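# Rest the cable runway's far end on the bracket seat

## Task

Place the far end of the cable runway on the bracket's seat so that at least one third of that end sits on the seat, located between the bracket's two lugs.

## Robot and tools

Robots: four identical i2rt Big YAM arms named arm1, arm2, arm3 and arm4. Each has six joints, a five-fingered right hand and a wrist camera (arm1_cam_wrist to arm4_cam_wrist). Two fixed room cameras, cam_high and cam_low, also watch the scene. Foot (base_link) positions in the scene frame, metres: arm1 (-1.007, -0.478, 0.839), arm2 (-0.306, 0.522, 0.771), arm3 (0.616, -0.534, 0.836), arm4 (1.214, 0.496, 0.762). Each foot faces along its own +x; arm1 and arm3 face roughly +y, arm2 and arm4 roughly -y. Reach is about 1.07 m from the joint 1 axis.

Frames: one shared scene frame, origin on the floor, +z up. The hand point sits 0.045 m in front of the palm; its +z runs along the straight fingers, +y out of the palm, +x across the palm away from the thumb. Straight fingers extend 0.06 to 0.07 m past the point. A wrist bracket on the little-finger side protrudes and can strike things. Printed hand positions may be off by a centimetre or more, worse at long reach.

Tool move: one action for any subset of arms. Each arm key (arm1..arm4) holds its own object; an arm omitted gets nothing new but may keep pushing toward earlier targets. Inside an arm's object:
- joints: absolute targets by name. joint1_rad -2.879 to 2.879 (yaw about the foot, positive counter-clockwise from above), joint2_rad 0 to 3.141 (shoulder), joint3_rad 0 to 3.019 (elbow), joint4_rad -1.692 to 1.57 (hand pitch, positive raises fingers), joint5_rad -1.57 to 1.57 (sideways, positive to arm's right), joint6_rad -2.094 to 2.094 (roll, positive clockwise seen from behind). Finger keys hand_little, hand_ring, hand_middle, hand_index, hand_thumb_bend, hand_thumb_turn are unitless -1 to 1 (+1 open/straight or thumb beside palm, -1 curled or thumb opposite the fingers). hand_force_limit -1 to 1 maps to about 0 to 10 N at the fingertip (15 N for thumb motors); hand_speed -0.96 to 1 (full speed from +0.48). Scene starts with force limit 0 and speed -0.8.
- target: absolute hand pose, seven numbers [x, y, z, qw, qx, qy, qz], metres and a unit quaternion in the scene frame, same layout as the printed "hand" line. The hand follows a straight path from its hand_target. When target is given, joints may only contain hand keys.
- speed: path top speed, 0.002 to 0.5 m/s (default 0.25), turning capped at twice that in rad/s; only valid with target.
- min_time_s: 0.1 to 8 s, least duration of that arm's joint motions.
cameras: list of names or "all"; [] for none. A call with no action returns full state and all images. Unknown keys invalidate a call; out-of-range values get it refused, and a refusal cancels the remaining move/wait/finished_scene calls of that reply.

Timing: all hand paths in one action finish together (slowest sets pace), lasting 0.5 to 10 s; any action is at most 15 s. Paths ignore obstacles and other arms. The controller clips each step to within 100 mm and 20 degrees of the measured pose, so big jumps lag and may end short.

wait: seconds 0 to 10, plus optional cameras; commands nothing. zoom_image: camera plus region [x0, y0, x1, y1] in pixels, top-left origin, no more than 504 by 504, on that camera's newest image. show_instructions: shows the reference page. finished_scene: ends the scene irreversibly; the runway must stay on the seat without help.

Reading results: the "move" line lists each moved arm as done or its worst status. joint_status and hand_status report how the last accepted action ended: off_target (resting away, maybe still pushing), time_out (joints keep pushing toward nearby targets; send the reported position to relax them), not_followed (a collision or reach check withheld the targets; "pose unreachable" for hand targets, "joint command not followed" otherwise). on_its_own lists motion you did not command; "held at" there is a target, not a reading. Arms under "as last shown" were not commanded and show repeated values. hand_stopped_by gives six words for little, ring, middle, index, thumb_bend, thumb_turn: moving, target, force, stalled or fault. *_load_n are fingertip loads in N (positive pushed open); a dropped grip shows loads falling near zero. Joint torques are raw drive outputs, gravity included; numbers 3 and 4 wrap at ±28 N m. Joint velocities reading "within noise" means the arm is still. MOTOR HOT appears near 85 °C; at 100 °C the arm goes limp for 30 to 60 s (OVER-TEMPERATURE FAULT, keys read limit_stop_at_motor_heat; resend them).

Gripping: a finger motor starts only when its target changes by 0.002 or more, stops at target or when load hits hand_force_limit, then locks. To squeeze harder raise the limit and send a more-closed target. Use hand_speed -0.94 or slower for gentle grips. Thumb turned in front of the palm with fingers wraps objects about 0.035 to 0.065 m thick, handles down to about 0.025 m.

Avoid: pressing two robots together hard (including closing a hand on another arm's fingers), which ends the scene; hard hits on fixed or heavy items; pushing anything off the work area or onto the floor; dropping or releasing the runway while it moves; long pushes against obstacles or stretched holds that overheat motors. Objects may occasionally be nudged by outside disturbances. The scene keeps running while you think, holding the last command.

Each tool is called by a JSON object that holds its "method" and its "body", one argument or row to a line.

Reference images:

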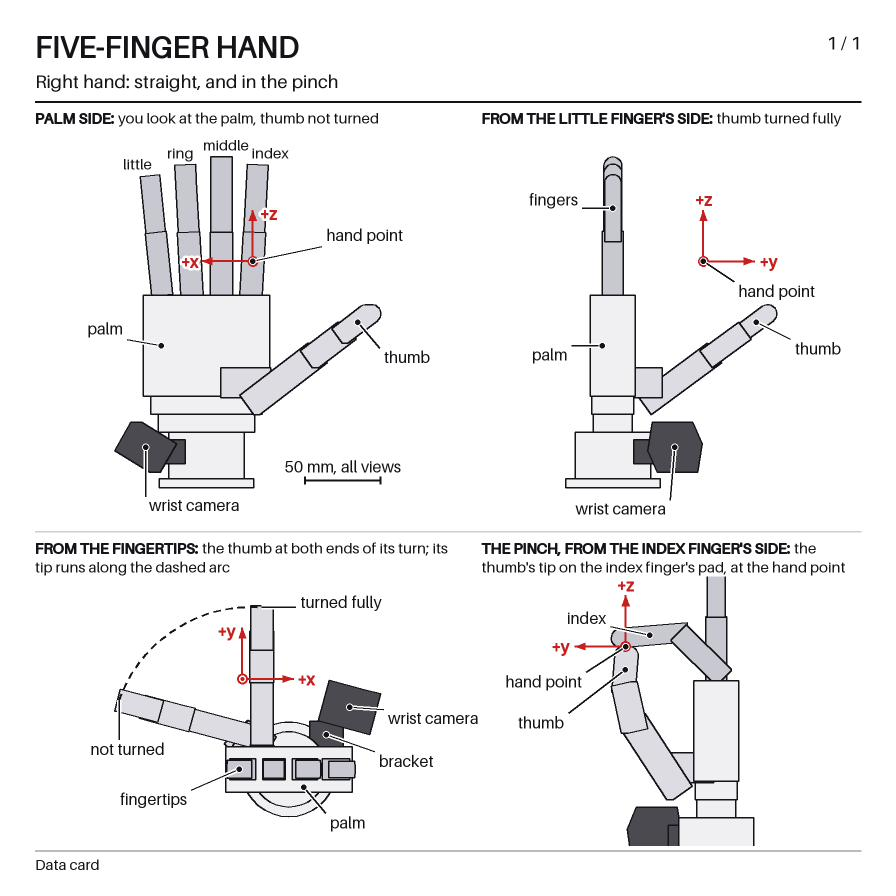

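## Session

{"method": "move", "body": {

}}

Scene clock: 0.00 s.
Joint torques (N m): no reading
Motor temperatures (°C): arm1=[24 26 27 26 24 27] | arm2=[30 33 24 23 23 24] | arm3=[29 26 23 29 24 26] | arm4=[28 32 26 28 28 26]
Heat: arm1: hottest joint3_rad 27 °C; arm2: hottest joint2_rad 33 °C; arm3: hottest joint1_rad 29 °C; arm4: hottest joint2_rad 32 °C.
Joint velocities: within noise
arm1.joint_positions: joint1_rad=-0.280 joint2_rad=+0.612 joint3_rad=+1.461 joint4_rad=-1.180 joint5_rad=-0.274 joint6_rad=-0.987 hand_little=+1.000 hand_ring=+1.000 hand_middle=+1.000 hand_index=+1.000 hand_thumb_turn=+1.000 hand_thumb_bend=+1.000 hand_force_limit=+0.000 hand_speed=-0.800
arm1.joint_status: not commanded
arm1.hand_stopped_by: target,target,target,target,target,target
arm1.little_load_n: 0.0
arm1.ring_load_n: 0.0
arm1.middle_load_n: 0.0
arm1.index_load_n: 0.0
arm1.thumb_bend_load_n: 0.0
arm1.thumb_turn_load_n: 0.0
arm1.hand: x=-0.9113 y=-0.2564 z=+1.3855 quat_wxyz=(-0.505, +0.760, +0.280, +0.297) (m; scene frame)
arm1.hand_target: x=-0.9123 y=-0.2584 z=+1.3952 quat_wxyz=(-0.511, +0.754, +0.279, +0.304) (m; scene frame)
arm1.hand_status: not commanded
arm2.joint_positions: joint1_rad=+0.499 joint2_rad=+0.619 joint3_rad=+1.329 joint4_rad=-1.190 joint5_rad=+0.140 joint6_rad=-1.396 hand_little=+1.000 hand_ring=+1.000 hand_middle=+1.000 hand_index=+1.000 hand_thumb_turn=+1.000 hand_thumb_bend=+1.000 hand_force_limit=+0.000 hand_speed=-0.800
arm2.joint_status: not commanded
arm2.hand_stopped_by: target,target,target,target,target,target
arm2.little_load_n: 0.0
arm2.ring_load_n: 0.0
arm2.middle_load_n: 0.0
arm2.index_load_n: 0.0
arm2.thumb_bend_load_n: 0.0
arm2.thumb_turn_load_n: 0.0
arm2.hand: x=-0.2809 y=+0.2560 z=+1.2690 quat_wxyz=(+0.299, +0.646, -0.559, +0.426) (m; scene frame)
arm2.hand_target: x=-0.2815 y=+0.2575 z=+1.2776 quat_wxyz=(+0.302, +0.641, -0.557, +0.433) (m; scene frame)
arm2.hand_status: not commanded
arm3.joint_positions: joint1_rad=+0.424 joint2_rad=+0.618 joint3_rad=+1.394 joint4_rad=-1.243 joint5_rad=+0.044 joint6_rad=-1.264 hand_little=+1.000 hand_ring=+1.000 hand_middle=+1.000 hand_index=+1.000 hand_thumb_turn=+1.000 hand_thumb_bend=+1.000 hand_force_limit=+0.000 hand_speed=-0.800
arm3.joint_status: not commanded
arm3.hand_stopped_by: target,target,target,target,target,target
arm3.little_load_n: 0.0
arm3.ring_load_n: 0.0
arm3.middle_load_n: 0.0
arm3.index_load_n: 0.0
arm3.thumb_bend_load_n: 0.0
arm3.thumb_turn_load_n: 0.0
arm3.hand: x=+0.5411 y=-0.2977 z=+1.3465 quat_wxyz=(-0.484, +0.538, +0.660, +0.204) (m; scene frame)
arm3.hand_target: x=+0.5419 y=-0.2991 z=+1.3597 quat_wxyz=(-0.496, +0.533, +0.654, +0.208) (m; scene frame)
arm3.hand_status: not commanded
arm4.joint_positions: joint1_rad=-0.232 joint2_rad=+0.617 joint3_rad=+1.366 joint4_rad=-1.243 joint5_rad=+0.112 joint6_rad=-1.151 hand_little=+1.000 hand_ring=+1.000 hand_middle=+1.000 hand_index=+1.000 hand_thumb_turn=+1.000 hand_thumb_bend=+1.000 hand_force_limit=+0.000 hand_speed=-0.800
arm4.joint_status: not commanded
arm4.hand_stopped_by: target,target,target,target,target,target
arm4.little_load_n: 0.0
arm4.ring_load_n: 0.0
arm4.middle_load_n: 0.0
arm4.index_load_n: 0.0
arm4.thumb_bend_load_n: 0.0
arm4.thumb_turn_load_n: 0.0
arm4.hand: x=+1.1088 y=+0.2720 z=+1.2559 quat_wxyz=(+0.358, +0.372, -0.774, +0.367) (m; scene frame)
arm4.hand_target: x=+1.1091 y=+0.2731 z=+1.2655 quat_wxyz=(+0.364, +0.369, -0.769, +0.375) (m; scene frame)
arm4.hand_status: not commanded
pictures: arm1_cam_wrist, arm2_cam_wrist, arm3_cam_wrist, arm4_cam_wrist, cam_high, cam_low

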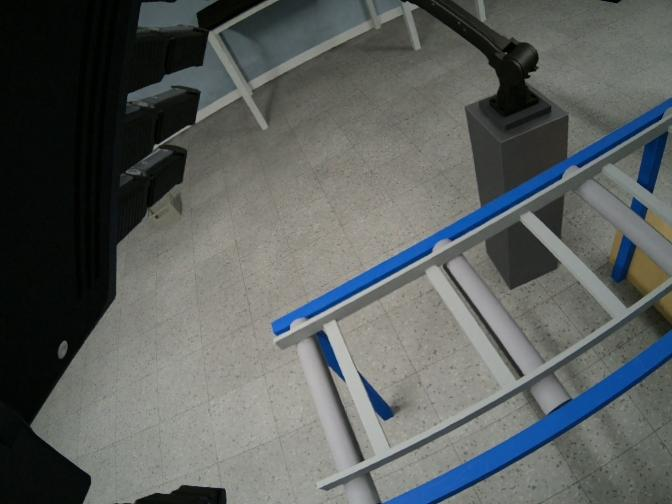

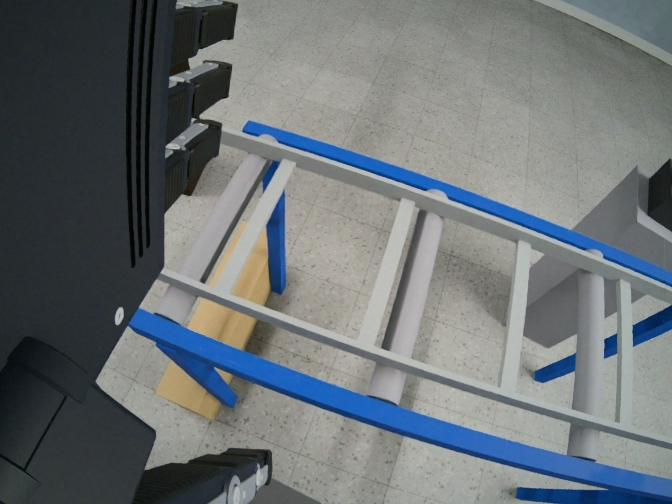

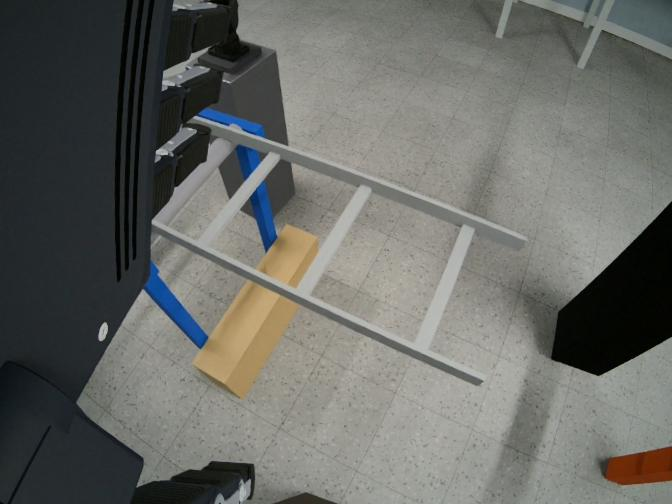

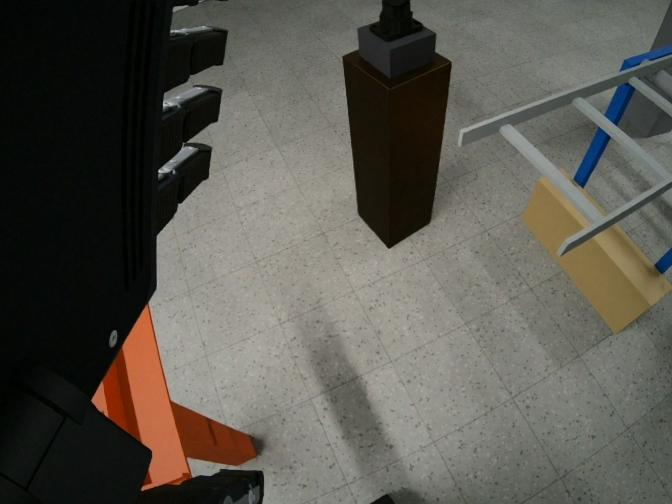

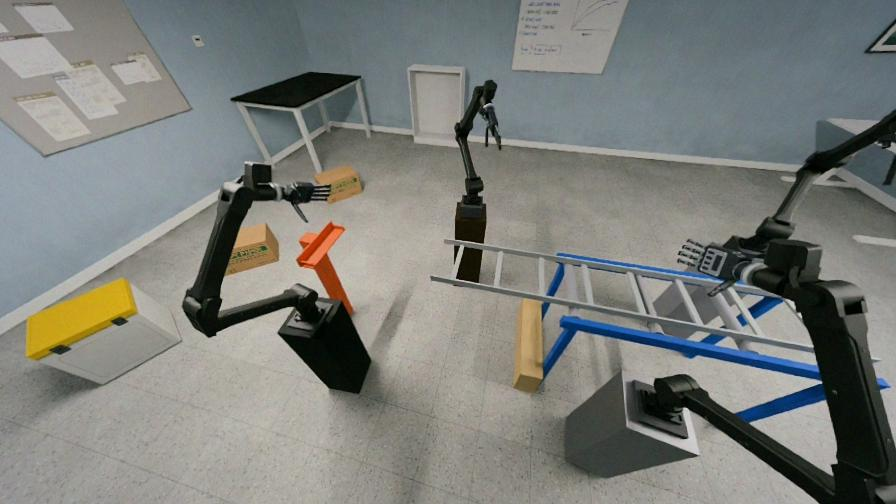

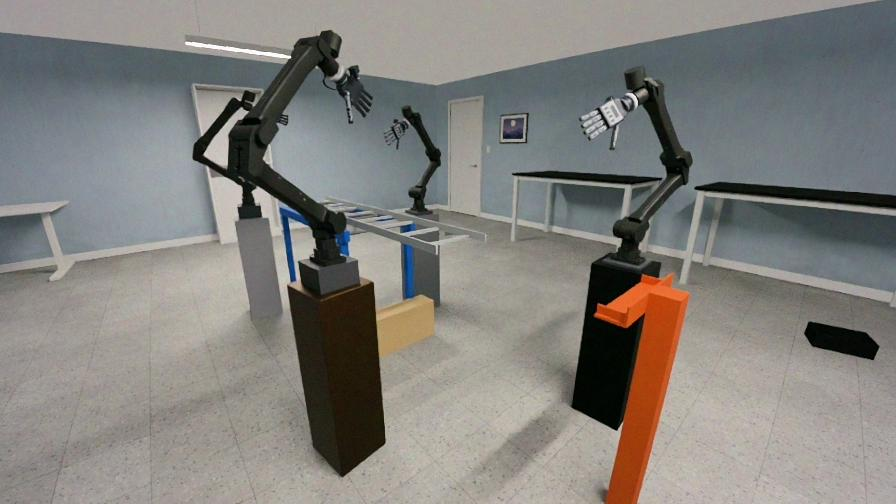

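{"method": "zoom_image", "body": {
  "camera": "cam_high",
  "region": [400, 200, 896, 440]
}}

{"method": "zoom_image", "body": {
  "camera": "cam_high",
  "region": [270, 200, 390, 320]
}}

{"method": "zoom_image", "body": {
  "camera": "cam_low",
  "region": [570, 250, 710, 390]
}}

{"method": "zoom_image", "body": {
  "camera": "cam_low",
  "region": [250, 170, 500, 340]
}}

Scaled by 1.016 from the camera's 896x504 image, which has a finer 1280x720 frame.

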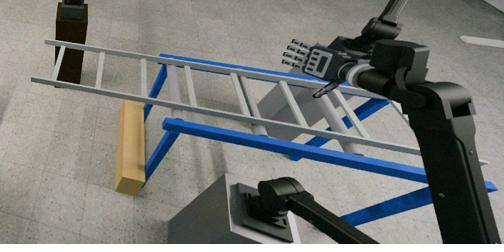

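Scaled by 4.200 from the camera's 896x504 image, which has a finer 1280x720 frame.

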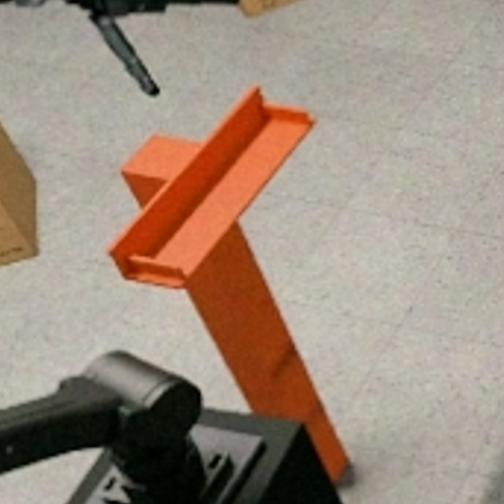

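Scaled by 3.600 from the camera's 896x504 image, which has a finer 1280x720 frame.

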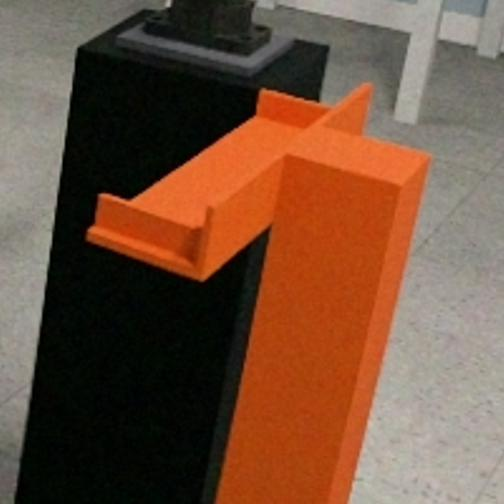

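Scaled by 2.016 from the camera's 896x504 image, which has a finer 1280x720 frame.

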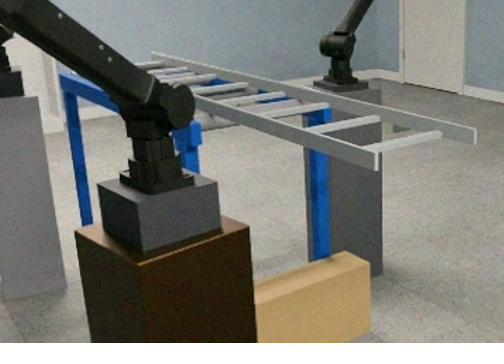

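{"method": "zoom_image", "body": {
  "camera": "arm3_cam_wrist",
  "region": [150, 90, 560, 400]
}}

{"method": "zoom_image", "body": {
  "camera": "cam_low",
  "region": [390, 200, 500, 270]
}}

{"method": "zoom_image", "body": {
  "camera": "arm2_cam_wrist",
  "region": [120, 90, 450, 440]
}}

{"method": "zoom_image", "body": {
  "camera": "arm4_cam_wrist",
  "region": [440, 40, 672, 340]
}}

Scaled by 1.229 from the camera's 672x504 image, which has a finer 960x720 frame.

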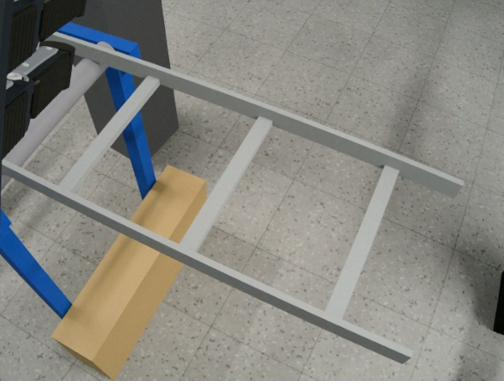

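Scaled by 4.582 from the camera's 896x504 image, which has a finer 1280x720 frame.

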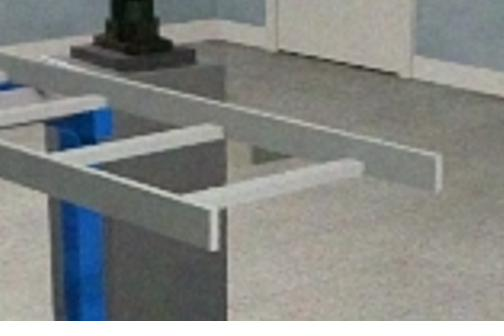

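Scaled by 1.440 from the camera's 672x504 image, which has a finer 960x720 frame.

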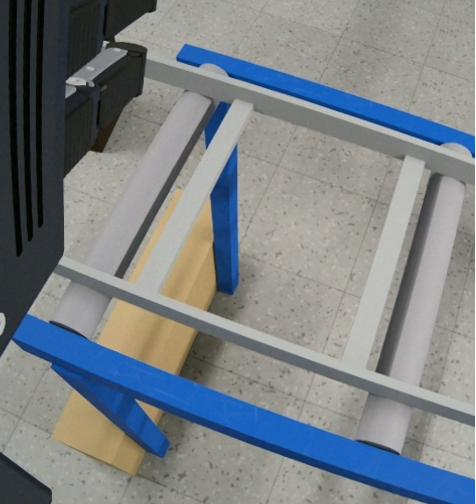

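Scaled by 1.680 from the camera's 672x504 image, which has a finer 960x720 frame.

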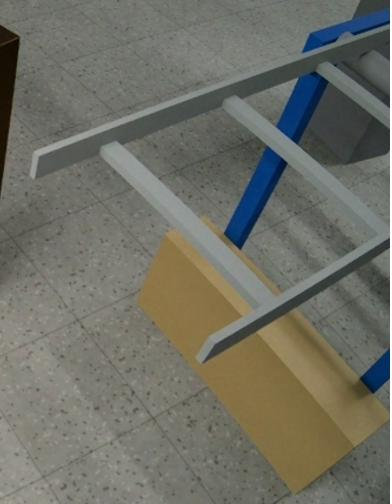

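{"method": "move", "body": {
  "arm4": {"joints": {"joint1_rad": 0.5}, "min_time_s": 2},
  "cameras": ["arm4_cam_wrist", "cam_high", "cam_low"]
}}

Scene clock: 189.53 s.
Joint torques (N m): arm1=[0.79 1.55 7.84 2.14 -0.1 -0.07] | arm2=[0.21 1.2 8.91 1.81 0.05 -0.14] | arm3=[-0.15 1.03 9.81 1.62 -0.07 0.04] | arm4=[-0.44 4.25 7.66 2.61 0.03 0.01]
Motor temperatures (°C): arm1=[24 25 32 25 24 26] | arm2=[29 32 30 23 22 24] | arm3=[29 26 29 28 24 24] | arm4=[27 31 33 27 27 25]
Heat: arm1: hottest joint3_rad 32 °C; arm2: hottest joint2_rad 32 °C; arm3: hottest joint1_rad 29 °C; arm4: hottest joint3_rad 33 °C.
move: arm4 done
Joint velocities: within noise
arm1, arm2, arm3: as last shown
arm4.joint_positions: joint1_rad=+0.489 joint2_rad=+0.617 joint3_rad=+1.366 joint4_rad=-1.243 joint5_rad=+0.112 joint6_rad=-1.151 hand_little=+1.000 hand_ring=+1.000 hand_middle=+1.000 hand_index=+1.000 hand_thumb_turn=+1.000 hand_thumb_bend=+1.000 hand_force_limit=+0.000 hand_speed=-0.800
arm4.joint_status: all done
arm4.hand_stopped_by: target,target,target,target,target,target
arm4.little_load_n: 0.0
arm4.ring_load_n: 0.0
arm4.middle_load_n: 0.0
arm4.index_load_n: 0.0
arm4.thumb_bend_load_n: 0.0
arm4.thumb_turn_load_n: 0.0
arm4.hand: x=+1.2818 y=+0.2552 z=+1.2544 quat_wxyz=(+0.203, +0.621, -0.595, +0.468) (m; scene frame)
arm4.hand_target: x=+1.2839 y=+0.2569 z=+1.2640 quat_wxyz=(+0.203, +0.620, -0.588, +0.478) (m; scene frame)
arm4.hand_status: not commanded
pictures: arm4_cam_wrist, cam_high, cam_low
camera_calibration:
arm4_cam_wrist: T_world_to_cam=[[-0.941468, -0.32242, -0.0984048, 1.41334], [-0.227248, 0.822634, -0.521183, 0.734569], [0.248991, -0.468315, -0.847753, 0.979876], [0, 0, 0, 1]] pos_world=[1.25356, 0.310298, 1.35262]

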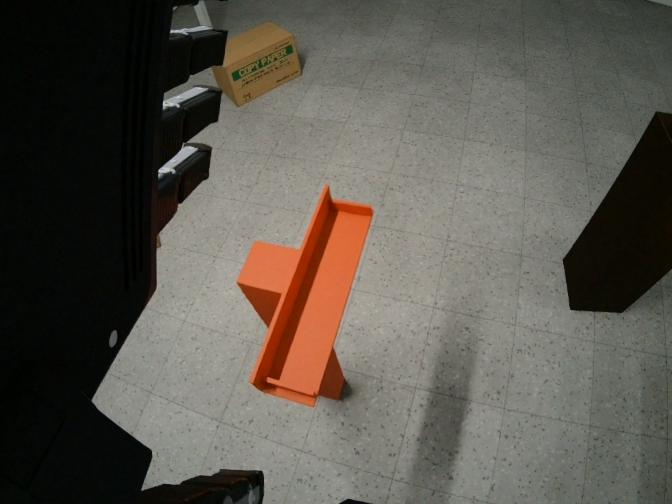

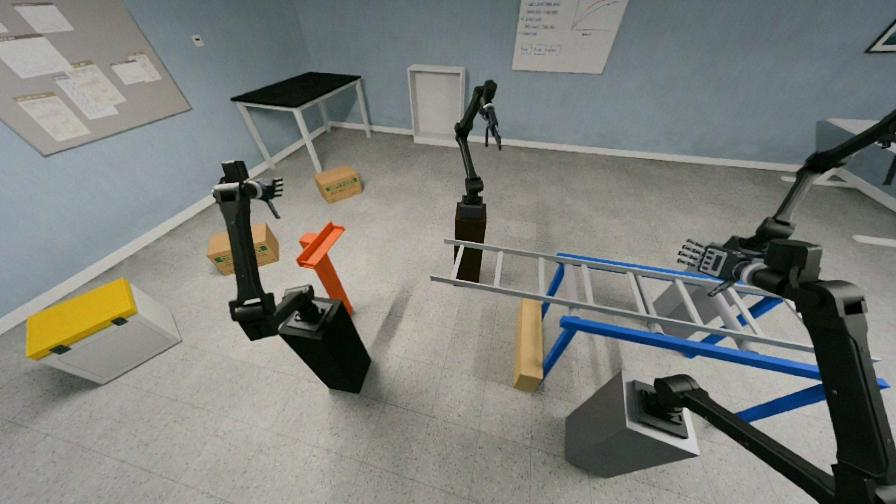

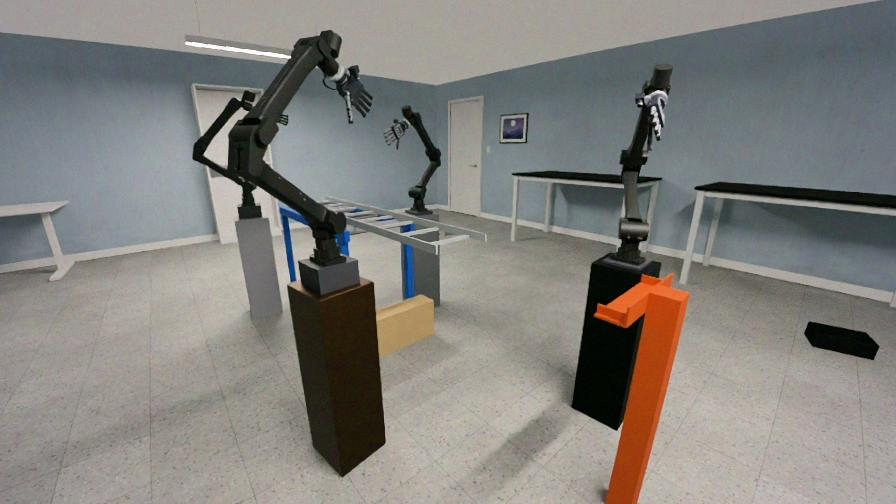

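{"method": "zoom_image", "body": {
  "camera": "arm4_cam_wrist",
  "region": [220, 170, 400, 420]
}}

Scaled by 2.016 from the camera's 672x504 image, which has a finer 960x720 frame.

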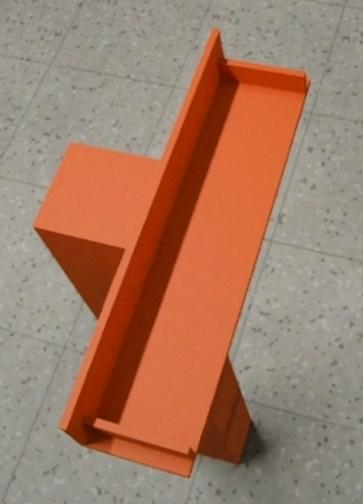

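{"method": "move", "body": {
  "arm4": {"joints": {"joint1_rad": -0.75, "joint6_rad": 0.6, "joint2_rad": 0.9, "joint4_rad": -1.6, "joint5_rad": 0.0, "hand_thumb_turn": -1, "hand_speed": 0.0}, "min_time_s": 3},
  "cameras": ["arm4_cam_wrist", "arm3_cam_wrist"]
}}

Scene clock: 311.57 s.
Joint torques (N m): arm1=[0.79 1.55 7.84 2.13 -0.1 -0.08] | arm2=[0.09 1.14 8.91 1.8 0.05 -0.14] | arm3=[-0.03 0.79 9.78 1.59 -0.1 0.03] | arm4=[-2.02 -0.21 8.2 1.2 -0.16 0.24]
Motor temperatures (°C): arm1=[24 25 32 25 24 26] | arm2=[29 32 30 23 22 24] | arm3=[28 26 29 28 24 23] | arm4=[27 31 34 27 27 25]
Heat: arm1: hottest joint3_rad 32 °C; arm2: hottest joint2_rad 32 °C; arm3: hottest joint3_rad 29 °C; arm4: hottest joint3_rad 34 °C.
move: arm4 done
Joint velocities: within noise
arm1, arm2, arm3: as last shown
arm3.little_load_n: 0.5
arm4.joint_positions: joint1_rad=-0.741 joint2_rad=+0.894 joint3_rad=+1.366 joint4_rad=-1.592 joint5_rad=+0.003 joint6_rad=+0.586 hand_little=+1.000 hand_ring=+1.000 hand_middle=+1.000 hand_index=+1.000 hand_thumb_turn=-1.000 hand_thumb_bend=+1.000 hand_force_limit=+0.000 hand_speed=+0.000
arm4.joint_status: all done
arm4.hand_stopped_by: target,target,target,target,target,target
arm4.little_load_n: 0.0
arm4.ring_load_n: 0.0
arm4.middle_load_n: 0.0
arm4.index_load_n: 0.0
arm4.thumb_bend_load_n: 0.0
arm4.thumb_turn_load_n: 0.0
arm4.hand: x=+1.0897 y=+0.2542 z=+1.1475 quat_wxyz=(+0.020, -0.585, -0.780, +0.223) (m; scene frame)
arm4.hand_target: x=+1.0874 y=+0.2535 z=+1.1538 quat_wxyz=(+0.017, -0.593, -0.773, +0.225) (m; scene frame)
arm4.hand_status: not commanded
pictures: arm3_cam_wrist, arm4_cam_wrist
camera_calibration:
arm4_cam_wrist: T_world_to_cam=[[0.808219, 0.429748, -0.402615, -0.527036], [0.588785, -0.577318, 0.565717, -1.14448], [0.0106791, -0.694277, -0.719629, 1.10672], [0, 0, 0, 1]] pos_world=[1.088, 0.334134, 1.23169]

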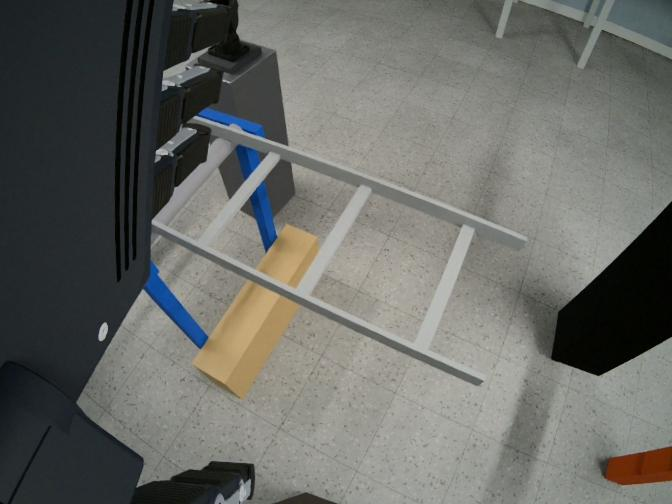

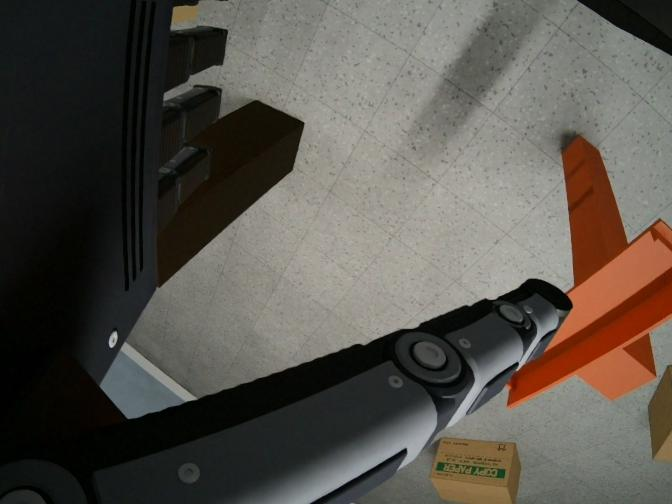

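{"method": "move", "body": {
  "arm4": {"target": [0.68, 0.02, 1.05, 0, 0.7071, 0.7071, 0], "speed": 0.25},
  "cameras": ["arm4_cam_wrist", "arm3_cam_wrist", "cam_high", "cam_low"]
}}

Scene clock: 319.63 s.
Joint torques (N m): arm1=[0.73 1.49 7.86 2.13 -0.1 -0.07] | arm2=[0.09 1.14 8.91 1.8 0.04 -0.14] | arm3=[0.03 0.15 9.87 1.63 -0.08 0.06] | arm4=[-2.08 -21.83 10.47 0.83 -0.2 0.21]
Motor temperatures (°C): arm1=[24 25 32 25 24 26] | arm2=[29 32 30 23 22 24] | arm3=[28 26 29 28 24 23] | arm4=[27 31 35 26 27 25]
Heat: arm1: hottest joint3_rad 32 °C; arm2: hottest joint2_rad 32 °C; arm3: hottest joint3_rad 29 °C; arm4: hottest joint3_rad 35 °C.
move: arm4 off_target
Joint velocities: within noise
arm1, arm2, arm3: as last shown
arm2.thumb_bend_load_n: 0.5
arm3.little_load_n: 0.0
arm4.joint_positions: joint1_rad=-0.973 joint2_rad=+2.228 joint3_rad=+2.630 joint4_rad=-1.692 joint5_rad=-0.038 joint6_rad=+0.670 hand_little=+1.000 hand_ring=+1.000 hand_middle=+1.000 hand_index=+1.000 hand_thumb_turn=-1.000 hand_thumb_bend=+1.000 hand_force_limit=+0.000 hand_speed=+0.000
arm4.joint_status: not commanded
arm4.hand_stopped_by: target,target,target,target,target,target
arm4.little_load_n: 0.0
arm4.ring_load_n: 0.0
arm4.middle_load_n: 0.0
arm4.index_load_n: 0.5
arm4.thumb_bend_load_n: 0.0
arm4.thumb_turn_load_n: 0.5
arm4.hand: x=+0.6891 y=+0.0206 z=+1.0383 quat_wxyz=(+0.005, -0.710, -0.690, +0.141) (m; scene frame)
arm4.hand_target: x=+0.6811 y=+0.0207 z=+1.0492 quat_wxyz=(+0.004, -0.716, -0.681, +0.156) (m; scene frame)
arm4.hand_status: off_target (0.015 m and 16.3 deg from the pose sent, 0.482 m and 30.5 deg at the start; a joint's target at an end of its range on 44 of 88 steps)
pictures: arm3_cam_wrist, arm4_cam_wrist, cam_high, cam_low
camera_calibration:
arm4_cam_wrist: T_world_to_cam=[[0.95544, 0.184924, -0.23008, -0.422488], [0.288736, -0.747509, 0.598215, -0.805211], [-0.061363, -0.637991, -0.767595, 0.968543], [0, 0, 0, 1]] pos_world=[0.695588, 0.0941475, 1.12793]

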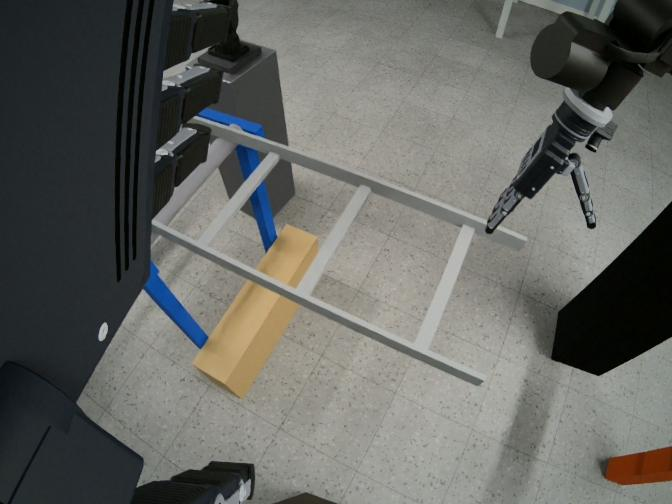

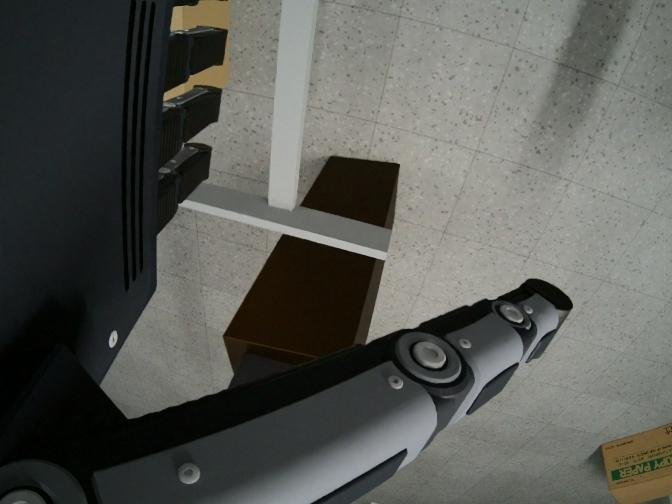

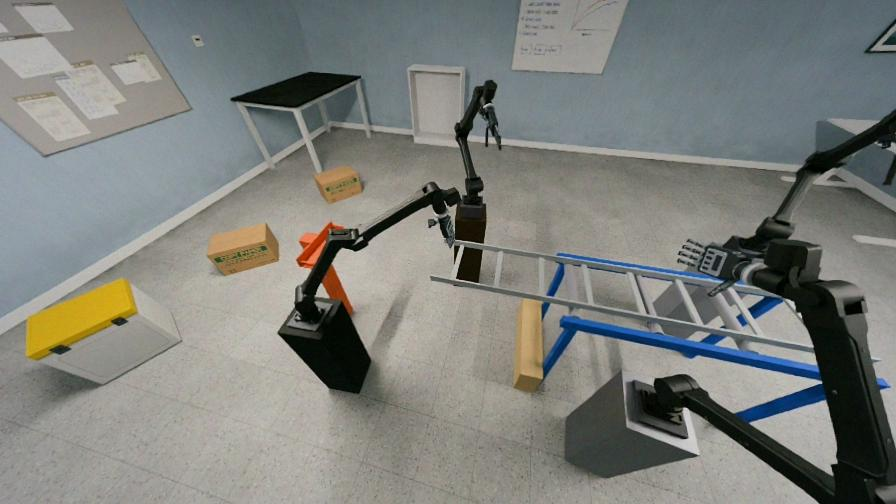

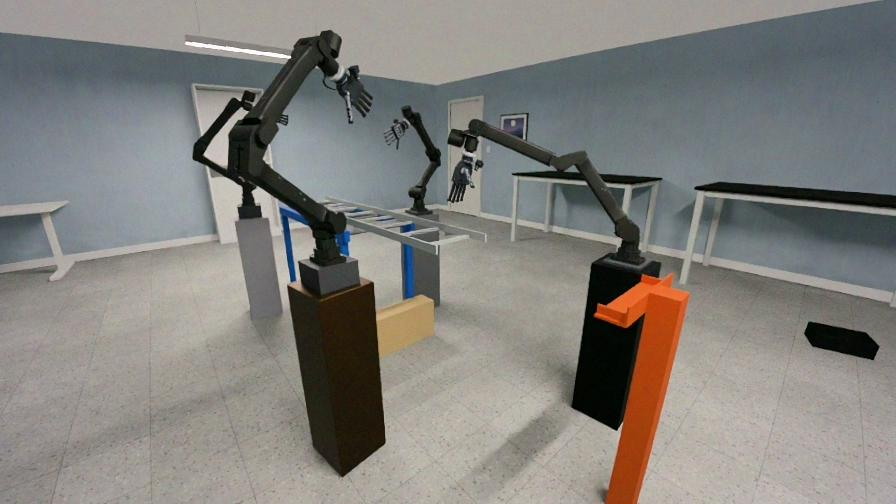

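{"method": "move", "body": {
  "arm4": {"target": [0.65, 0.02, 0.92, 0, 0.7071, 0.7071, 0], "speed": 0.2},
  "cameras": ["arm4_cam_wrist", "arm3_cam_wrist", "cam_high", "cam_low"]
}}

{"method": "zoom_image", "body": {
  "camera": "arm3_cam_wrist",
  "region": [350, 100, 600, 400]
}}

{"method": "zoom_image", "body": {
  "camera": "cam_low",
  "region": [400, 130, 520, 270]
}}

{"method": "zoom_image", "body": {
  "camera": "cam_high",
  "region": [400, 180, 520, 300]
}}

Scene clock: 330.63 s.
Joint torques (N m): arm1=[0.73 1.55 7.86 2.15 -0.1 -0.07] | arm2=[0.03 1.14 8.9 1.83 0.05 -0.14] | arm3=[0.56 1.08 9.76 1.58 -0.11 0.02] | arm4=[-2.26 -25.11 10.63 0.5 0.08 -0.11]
Motor temperatures (°C): arm1=[24 25 32 25 24 26] | arm2=[29 32 30 23 22 24] | arm3=[28 26 30 28 24 23] | arm4=[27 33 38 26 27 25]
Heat: arm1: hottest joint3_rad 32 °C; arm2: hottest joint2_rad 32 °C; arm3: hottest joint3_rad 30 °C; arm4: hottest joint3_rad 38 °C.
move: arm4 off_target
Joint velocities: within noise
arm1, arm2, arm3: as last shown
arm2.thumb_bend_load_n: 0.0
arm3.thumb_bend_load_n: -0.5
arm4.joint_positions: joint1_rad=-0.988 joint2_rad=+2.442 joint3_rad=+2.677 joint4_rad=-1.693 joint5_rad=-0.027 joint6_rad=+0.655 hand_little=+1.000 hand_ring=+1.000 hand_middle=+1.000 hand_index=+1.000 hand_thumb_turn=-1.000 hand_thumb_bend=+1.000 hand_force_limit=+0.000 hand_speed=+0.000
arm4.joint_status: not commanded
arm4.hand_stopped_by: target,target,target,target,target,target
arm4.little_load_n: -0.5
arm4.ring_load_n: 0.0
arm4.middle_load_n: 0.0
arm4.index_load_n: 0.0
arm4.thumb_bend_load_n: 0.0
arm4.thumb_turn_load_n: 0.0
arm4.hand: x=+0.6611 y=+0.0181 z=+0.9071 quat_wxyz=(+0.000, -0.717, -0.695, +0.058) (m; scene frame)
arm4.hand_target: x=+0.6511 y=+0.0209 z=+0.9196 quat_wxyz=(+0.005, -0.715, -0.695, +0.075) (m; scene frame)
arm4.hand_status: off_target (0.017 m and 6.9 deg from the pose sent, 0.125 m and 16.4 deg at the start; a joint's target at an end of its range on 50 of 51 steps)
pictures: arm3_cam_wrist, arm4_cam_wrist, cam_high, cam_low
camera_calibration:
arm4_cam_wrist: T_world_to_cam=[[0.976229, 0.198699, -0.0865756, -0.56956], [0.213376, -0.810955, 0.544814, -0.621063], [0.038045, -0.550337, -0.834076, 0.857605], [0, 0, 0, 1]] pos_world=[0.655914, 0.0814883, 1.00436]

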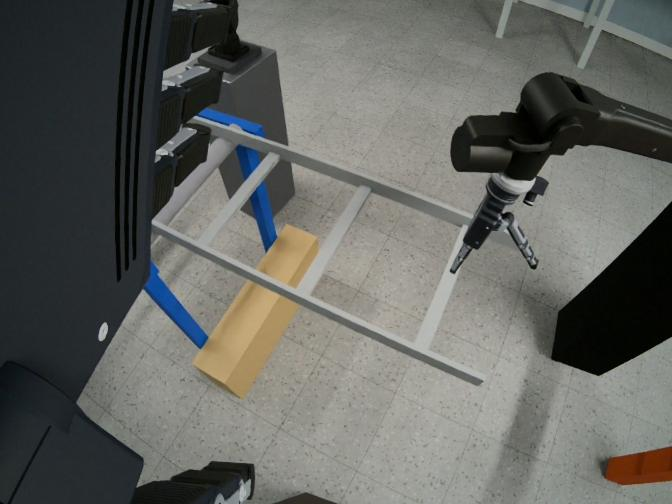

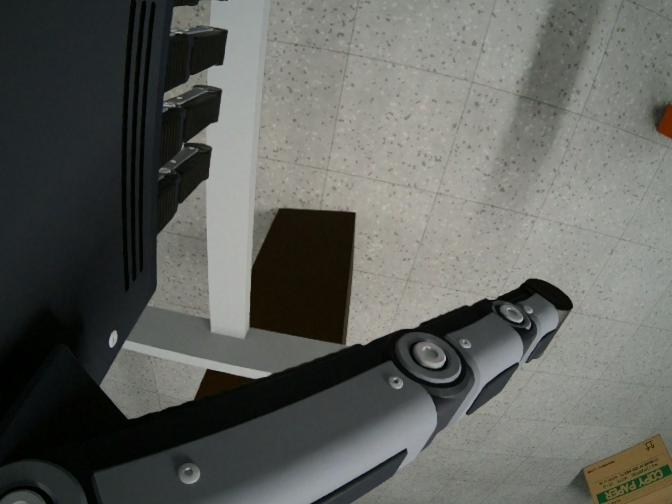

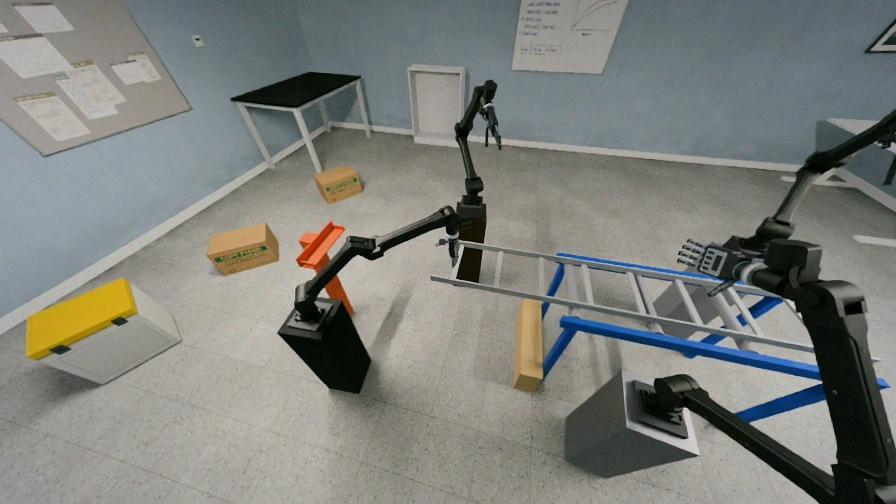

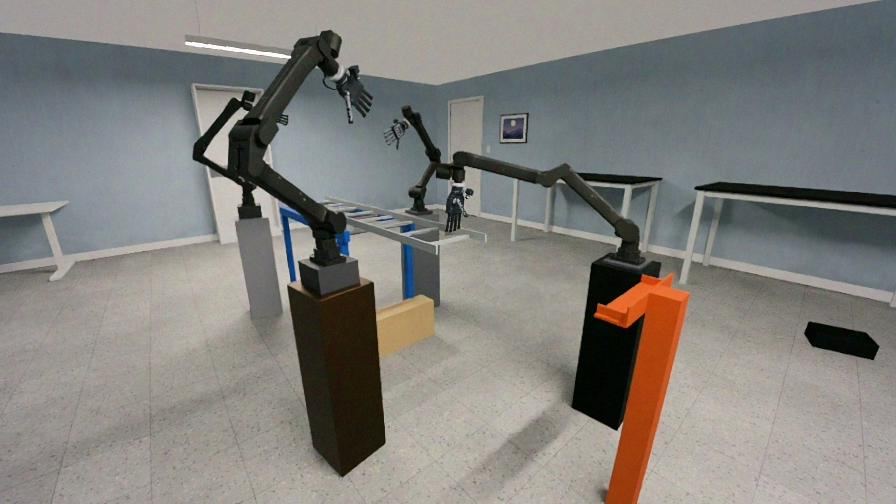

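Scaled by 1.680 from the camera's 672x504 image, which has a finer 960x720 frame.

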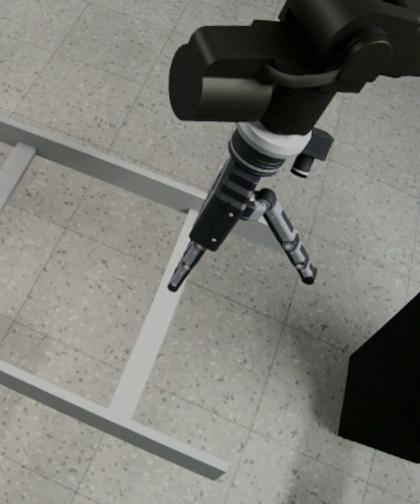

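Scaled by 3.600 from the camera's 896x504 image, which has a finer 1280x720 frame.

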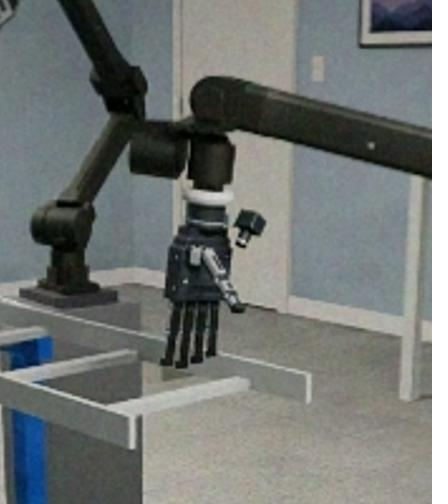

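Scaled by 4.200 from the camera's 896x504 image, which has a finer 1280x720 frame.

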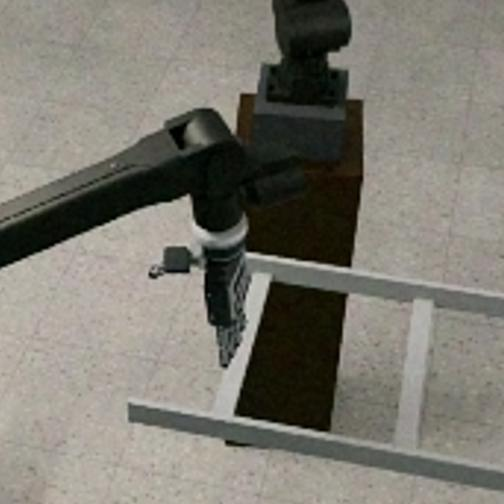

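{"method": "move", "body": {
  "arm4": {"target": [0.612, 0.024, 0.90, 0, 0.7071, 0.7071, 0], "speed": 0.15}
}}

{"method": "move", "body": {
  "arm4": {"target": [0.618, 0.024, 0.82, 0, 0.7071, 0.7071, 0], "speed": 0.12},
  "cameras": ["arm4_cam_wrist", "arm3_cam_wrist", "cam_low"]
}}

{"method": "zoom_image", "body": {
  "camera": "arm3_cam_wrist",
  "region": [350, 100, 600, 400]
}}

{"method": "zoom_image", "body": {
  "camera": "cam_low",
  "region": [400, 130, 520, 270]
}}

Scene clock: 348.80 s.
Joint torques (N m): arm1=[0.79 1.55 7.84 2.13 -0.1 -0.08] | arm2=[-0.03 1.2 8.91 1.8 0.05 -0.14] | arm3=[0.21 0.5 9.73 1.66 -0.05 0.11] | arm4=[-1.85 -25.35 10.59 0.61 0.03 -0.11]
Motor temperatures (°C): arm1=[24 25 32 25 24 26] | arm2=[29 32 30 23 22 24] | arm3=[28 26 30 28 24 23] | arm4=[27 37 39 26 27 25]
Heat: arm1: hottest joint3_rad 32 °C; arm2: hottest joint2_rad 32 °C; arm3: hottest joint3_rad 30 °C; arm4: hottest joint3_rad 39 °C.
move: arm4 off_target
Joint velocities: within noise
arm1, arm2, arm3: as last shown
arm1.little_load_n: -0.5
arm3.thumb_bend_load_n: 0.0
arm4.joint_positions: joint1_rad=-1.025 joint2_rad=+2.552 joint3_rad=+2.846 joint4_rad=-1.693 joint5_rad=-0.027 joint6_rad=+0.640 hand_little=+1.000 hand_ring=+1.000 hand_middle=+1.000 hand_index=+1.000 hand_thumb_turn=-1.000 hand_thumb_bend=+1.000 hand_force_limit=+0.000 hand_speed=+0.000
arm4.joint_status: not commanded
arm4.hand_stopped_by: target,target,target,target,target,target
arm4.little_load_n: 0.0
arm4.ring_load_n: 0.0
arm4.middle_load_n: -0.5
arm4.index_load_n: 0.0
arm4.thumb_bend_load_n: 0.0
arm4.thumb_turn_load_n: 0.0
arm4.hand: x=+0.6200 y=+0.0239 z=+0.8918 quat_wxyz=(+0.007, -0.723, -0.685, +0.088) (m; scene frame)
arm4.hand_target: x=+0.6132 y=+0.0248 z=+0.8995 quat_wxyz=(+0.011, -0.719, -0.688, +0.101) (m; scene frame)
arm4.hand_status: off_target (0.011 m and 10.5 deg from the pose sent, 0.050 m and 6.9 deg at the start; a joint's target at an end of its range on 44 of 45 steps)
pictures: none

Scene clock: 350.30 s.
Joint torques (N m): arm1=[0.67 1.61 7.86 2.11 -0.1 -0.07] | arm2=[0.03 1.14 8.91 1.78 0.05 -0.13] | arm3=[-0.5 1.08 9.76 1.8 -0.11 0.06] | arm4=[-1.2 -25.93 10.61 0.38 0.09 -0.12]
Motor temperatures (°C): arm1=[24 25 32 25 24 26] | arm2=[29 32 30 23 22 24] | arm3=[28 26 30 27 24 23] | arm4=[27 37 39 26 27 25]
Heat: arm1: hottest joint3_rad 32 °C; arm2: hottest joint2_rad 32 °C; arm3: hottest joint3_rad 30 °C; arm4: hottest joint3_rad 39 °C.
move: arm4 off_target
Joint velocities: within noise
arm1, arm2, arm3: as last shown
arm1.little_load_n: 0.0
arm4.joint_positions: joint1_rad=-1.025 joint2_rad=+2.660 joint3_rad=+2.846 joint4_rad=-1.693 joint5_rad=-0.019 joint6_rad=+0.624 hand_little=+1.000 hand_ring=+1.000 hand_middle=+1.000 hand_index=+1.000 hand_thumb_turn=-1.000 hand_thumb_bend=+1.000 hand_force_limit=+0.000 hand_speed=+0.000
arm4.joint_status: not commanded
arm4.hand_stopped_by: target,target,target,target,target,target
arm4.little_load_n: 0.0
arm4.ring_load_n: 0.0
arm4.middle_load_n: 0.0
arm4.index_load_n: 0.0
arm4.thumb_bend_load_n: 0.0
arm4.thumb_turn_load_n: 0.0
arm4.hand: x=+0.6228 y=+0.0291 z=+0.8124 quat_wxyz=(+0.002, -0.720, -0.693, +0.034) (m; scene frame)
arm4.hand_target: x=+0.6191 y=+0.0248 z=+0.8196 quat_wxyz=(+0.006, -0.714, -0.699, +0.048) (m; scene frame)
arm4.hand_status: off_target (0.010 m and 4.5 deg from the pose sent, 0.072 m and 10.5 deg at the start; a joint's target at an end of its range on 42 of 45 steps)
pictures: arm3_cam_wrist, arm4_cam_wrist, cam_low
camera_calibration:
arm4_cam_wrist: T_world_to_cam=[[0.979746, 0.194632, -0.0470684, -0.576748], [0.19025, -0.831446, 0.522019, -0.518861], [0.0624666, -0.520401, -0.851634, 0.784252], [0, 0, 0, 1]] pos_world=[0.61479, 0.088974, 0.911604]

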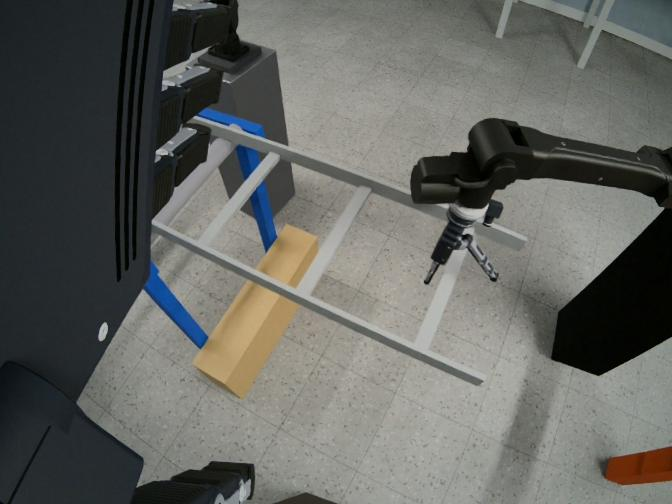

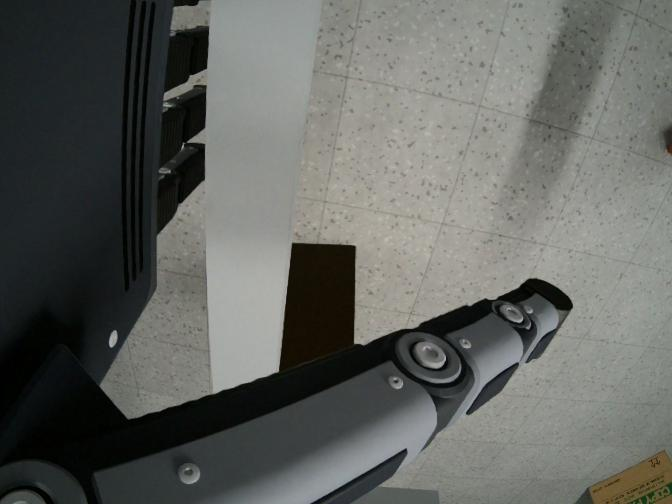

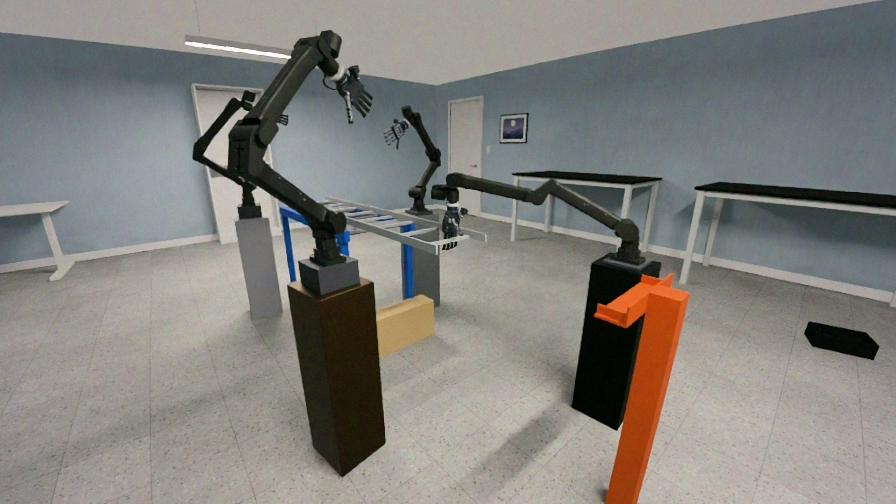

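Scaled by 1.680 from the camera's 672x504 image, which has a finer 960x720 frame.

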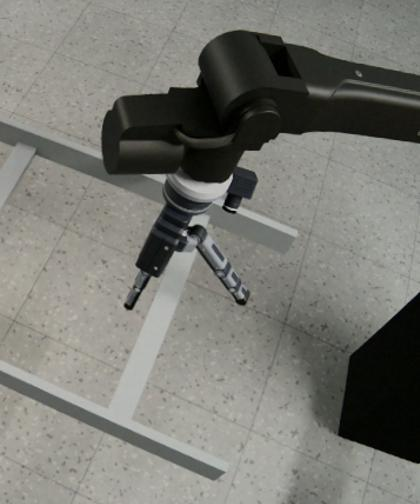

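Scaled by 3.600 from the camera's 896x504 image, which has a finer 1280x720 frame.

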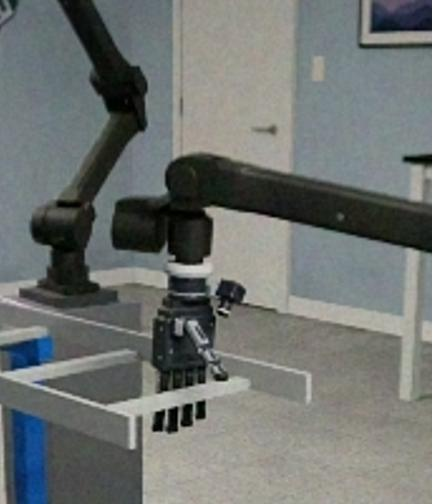

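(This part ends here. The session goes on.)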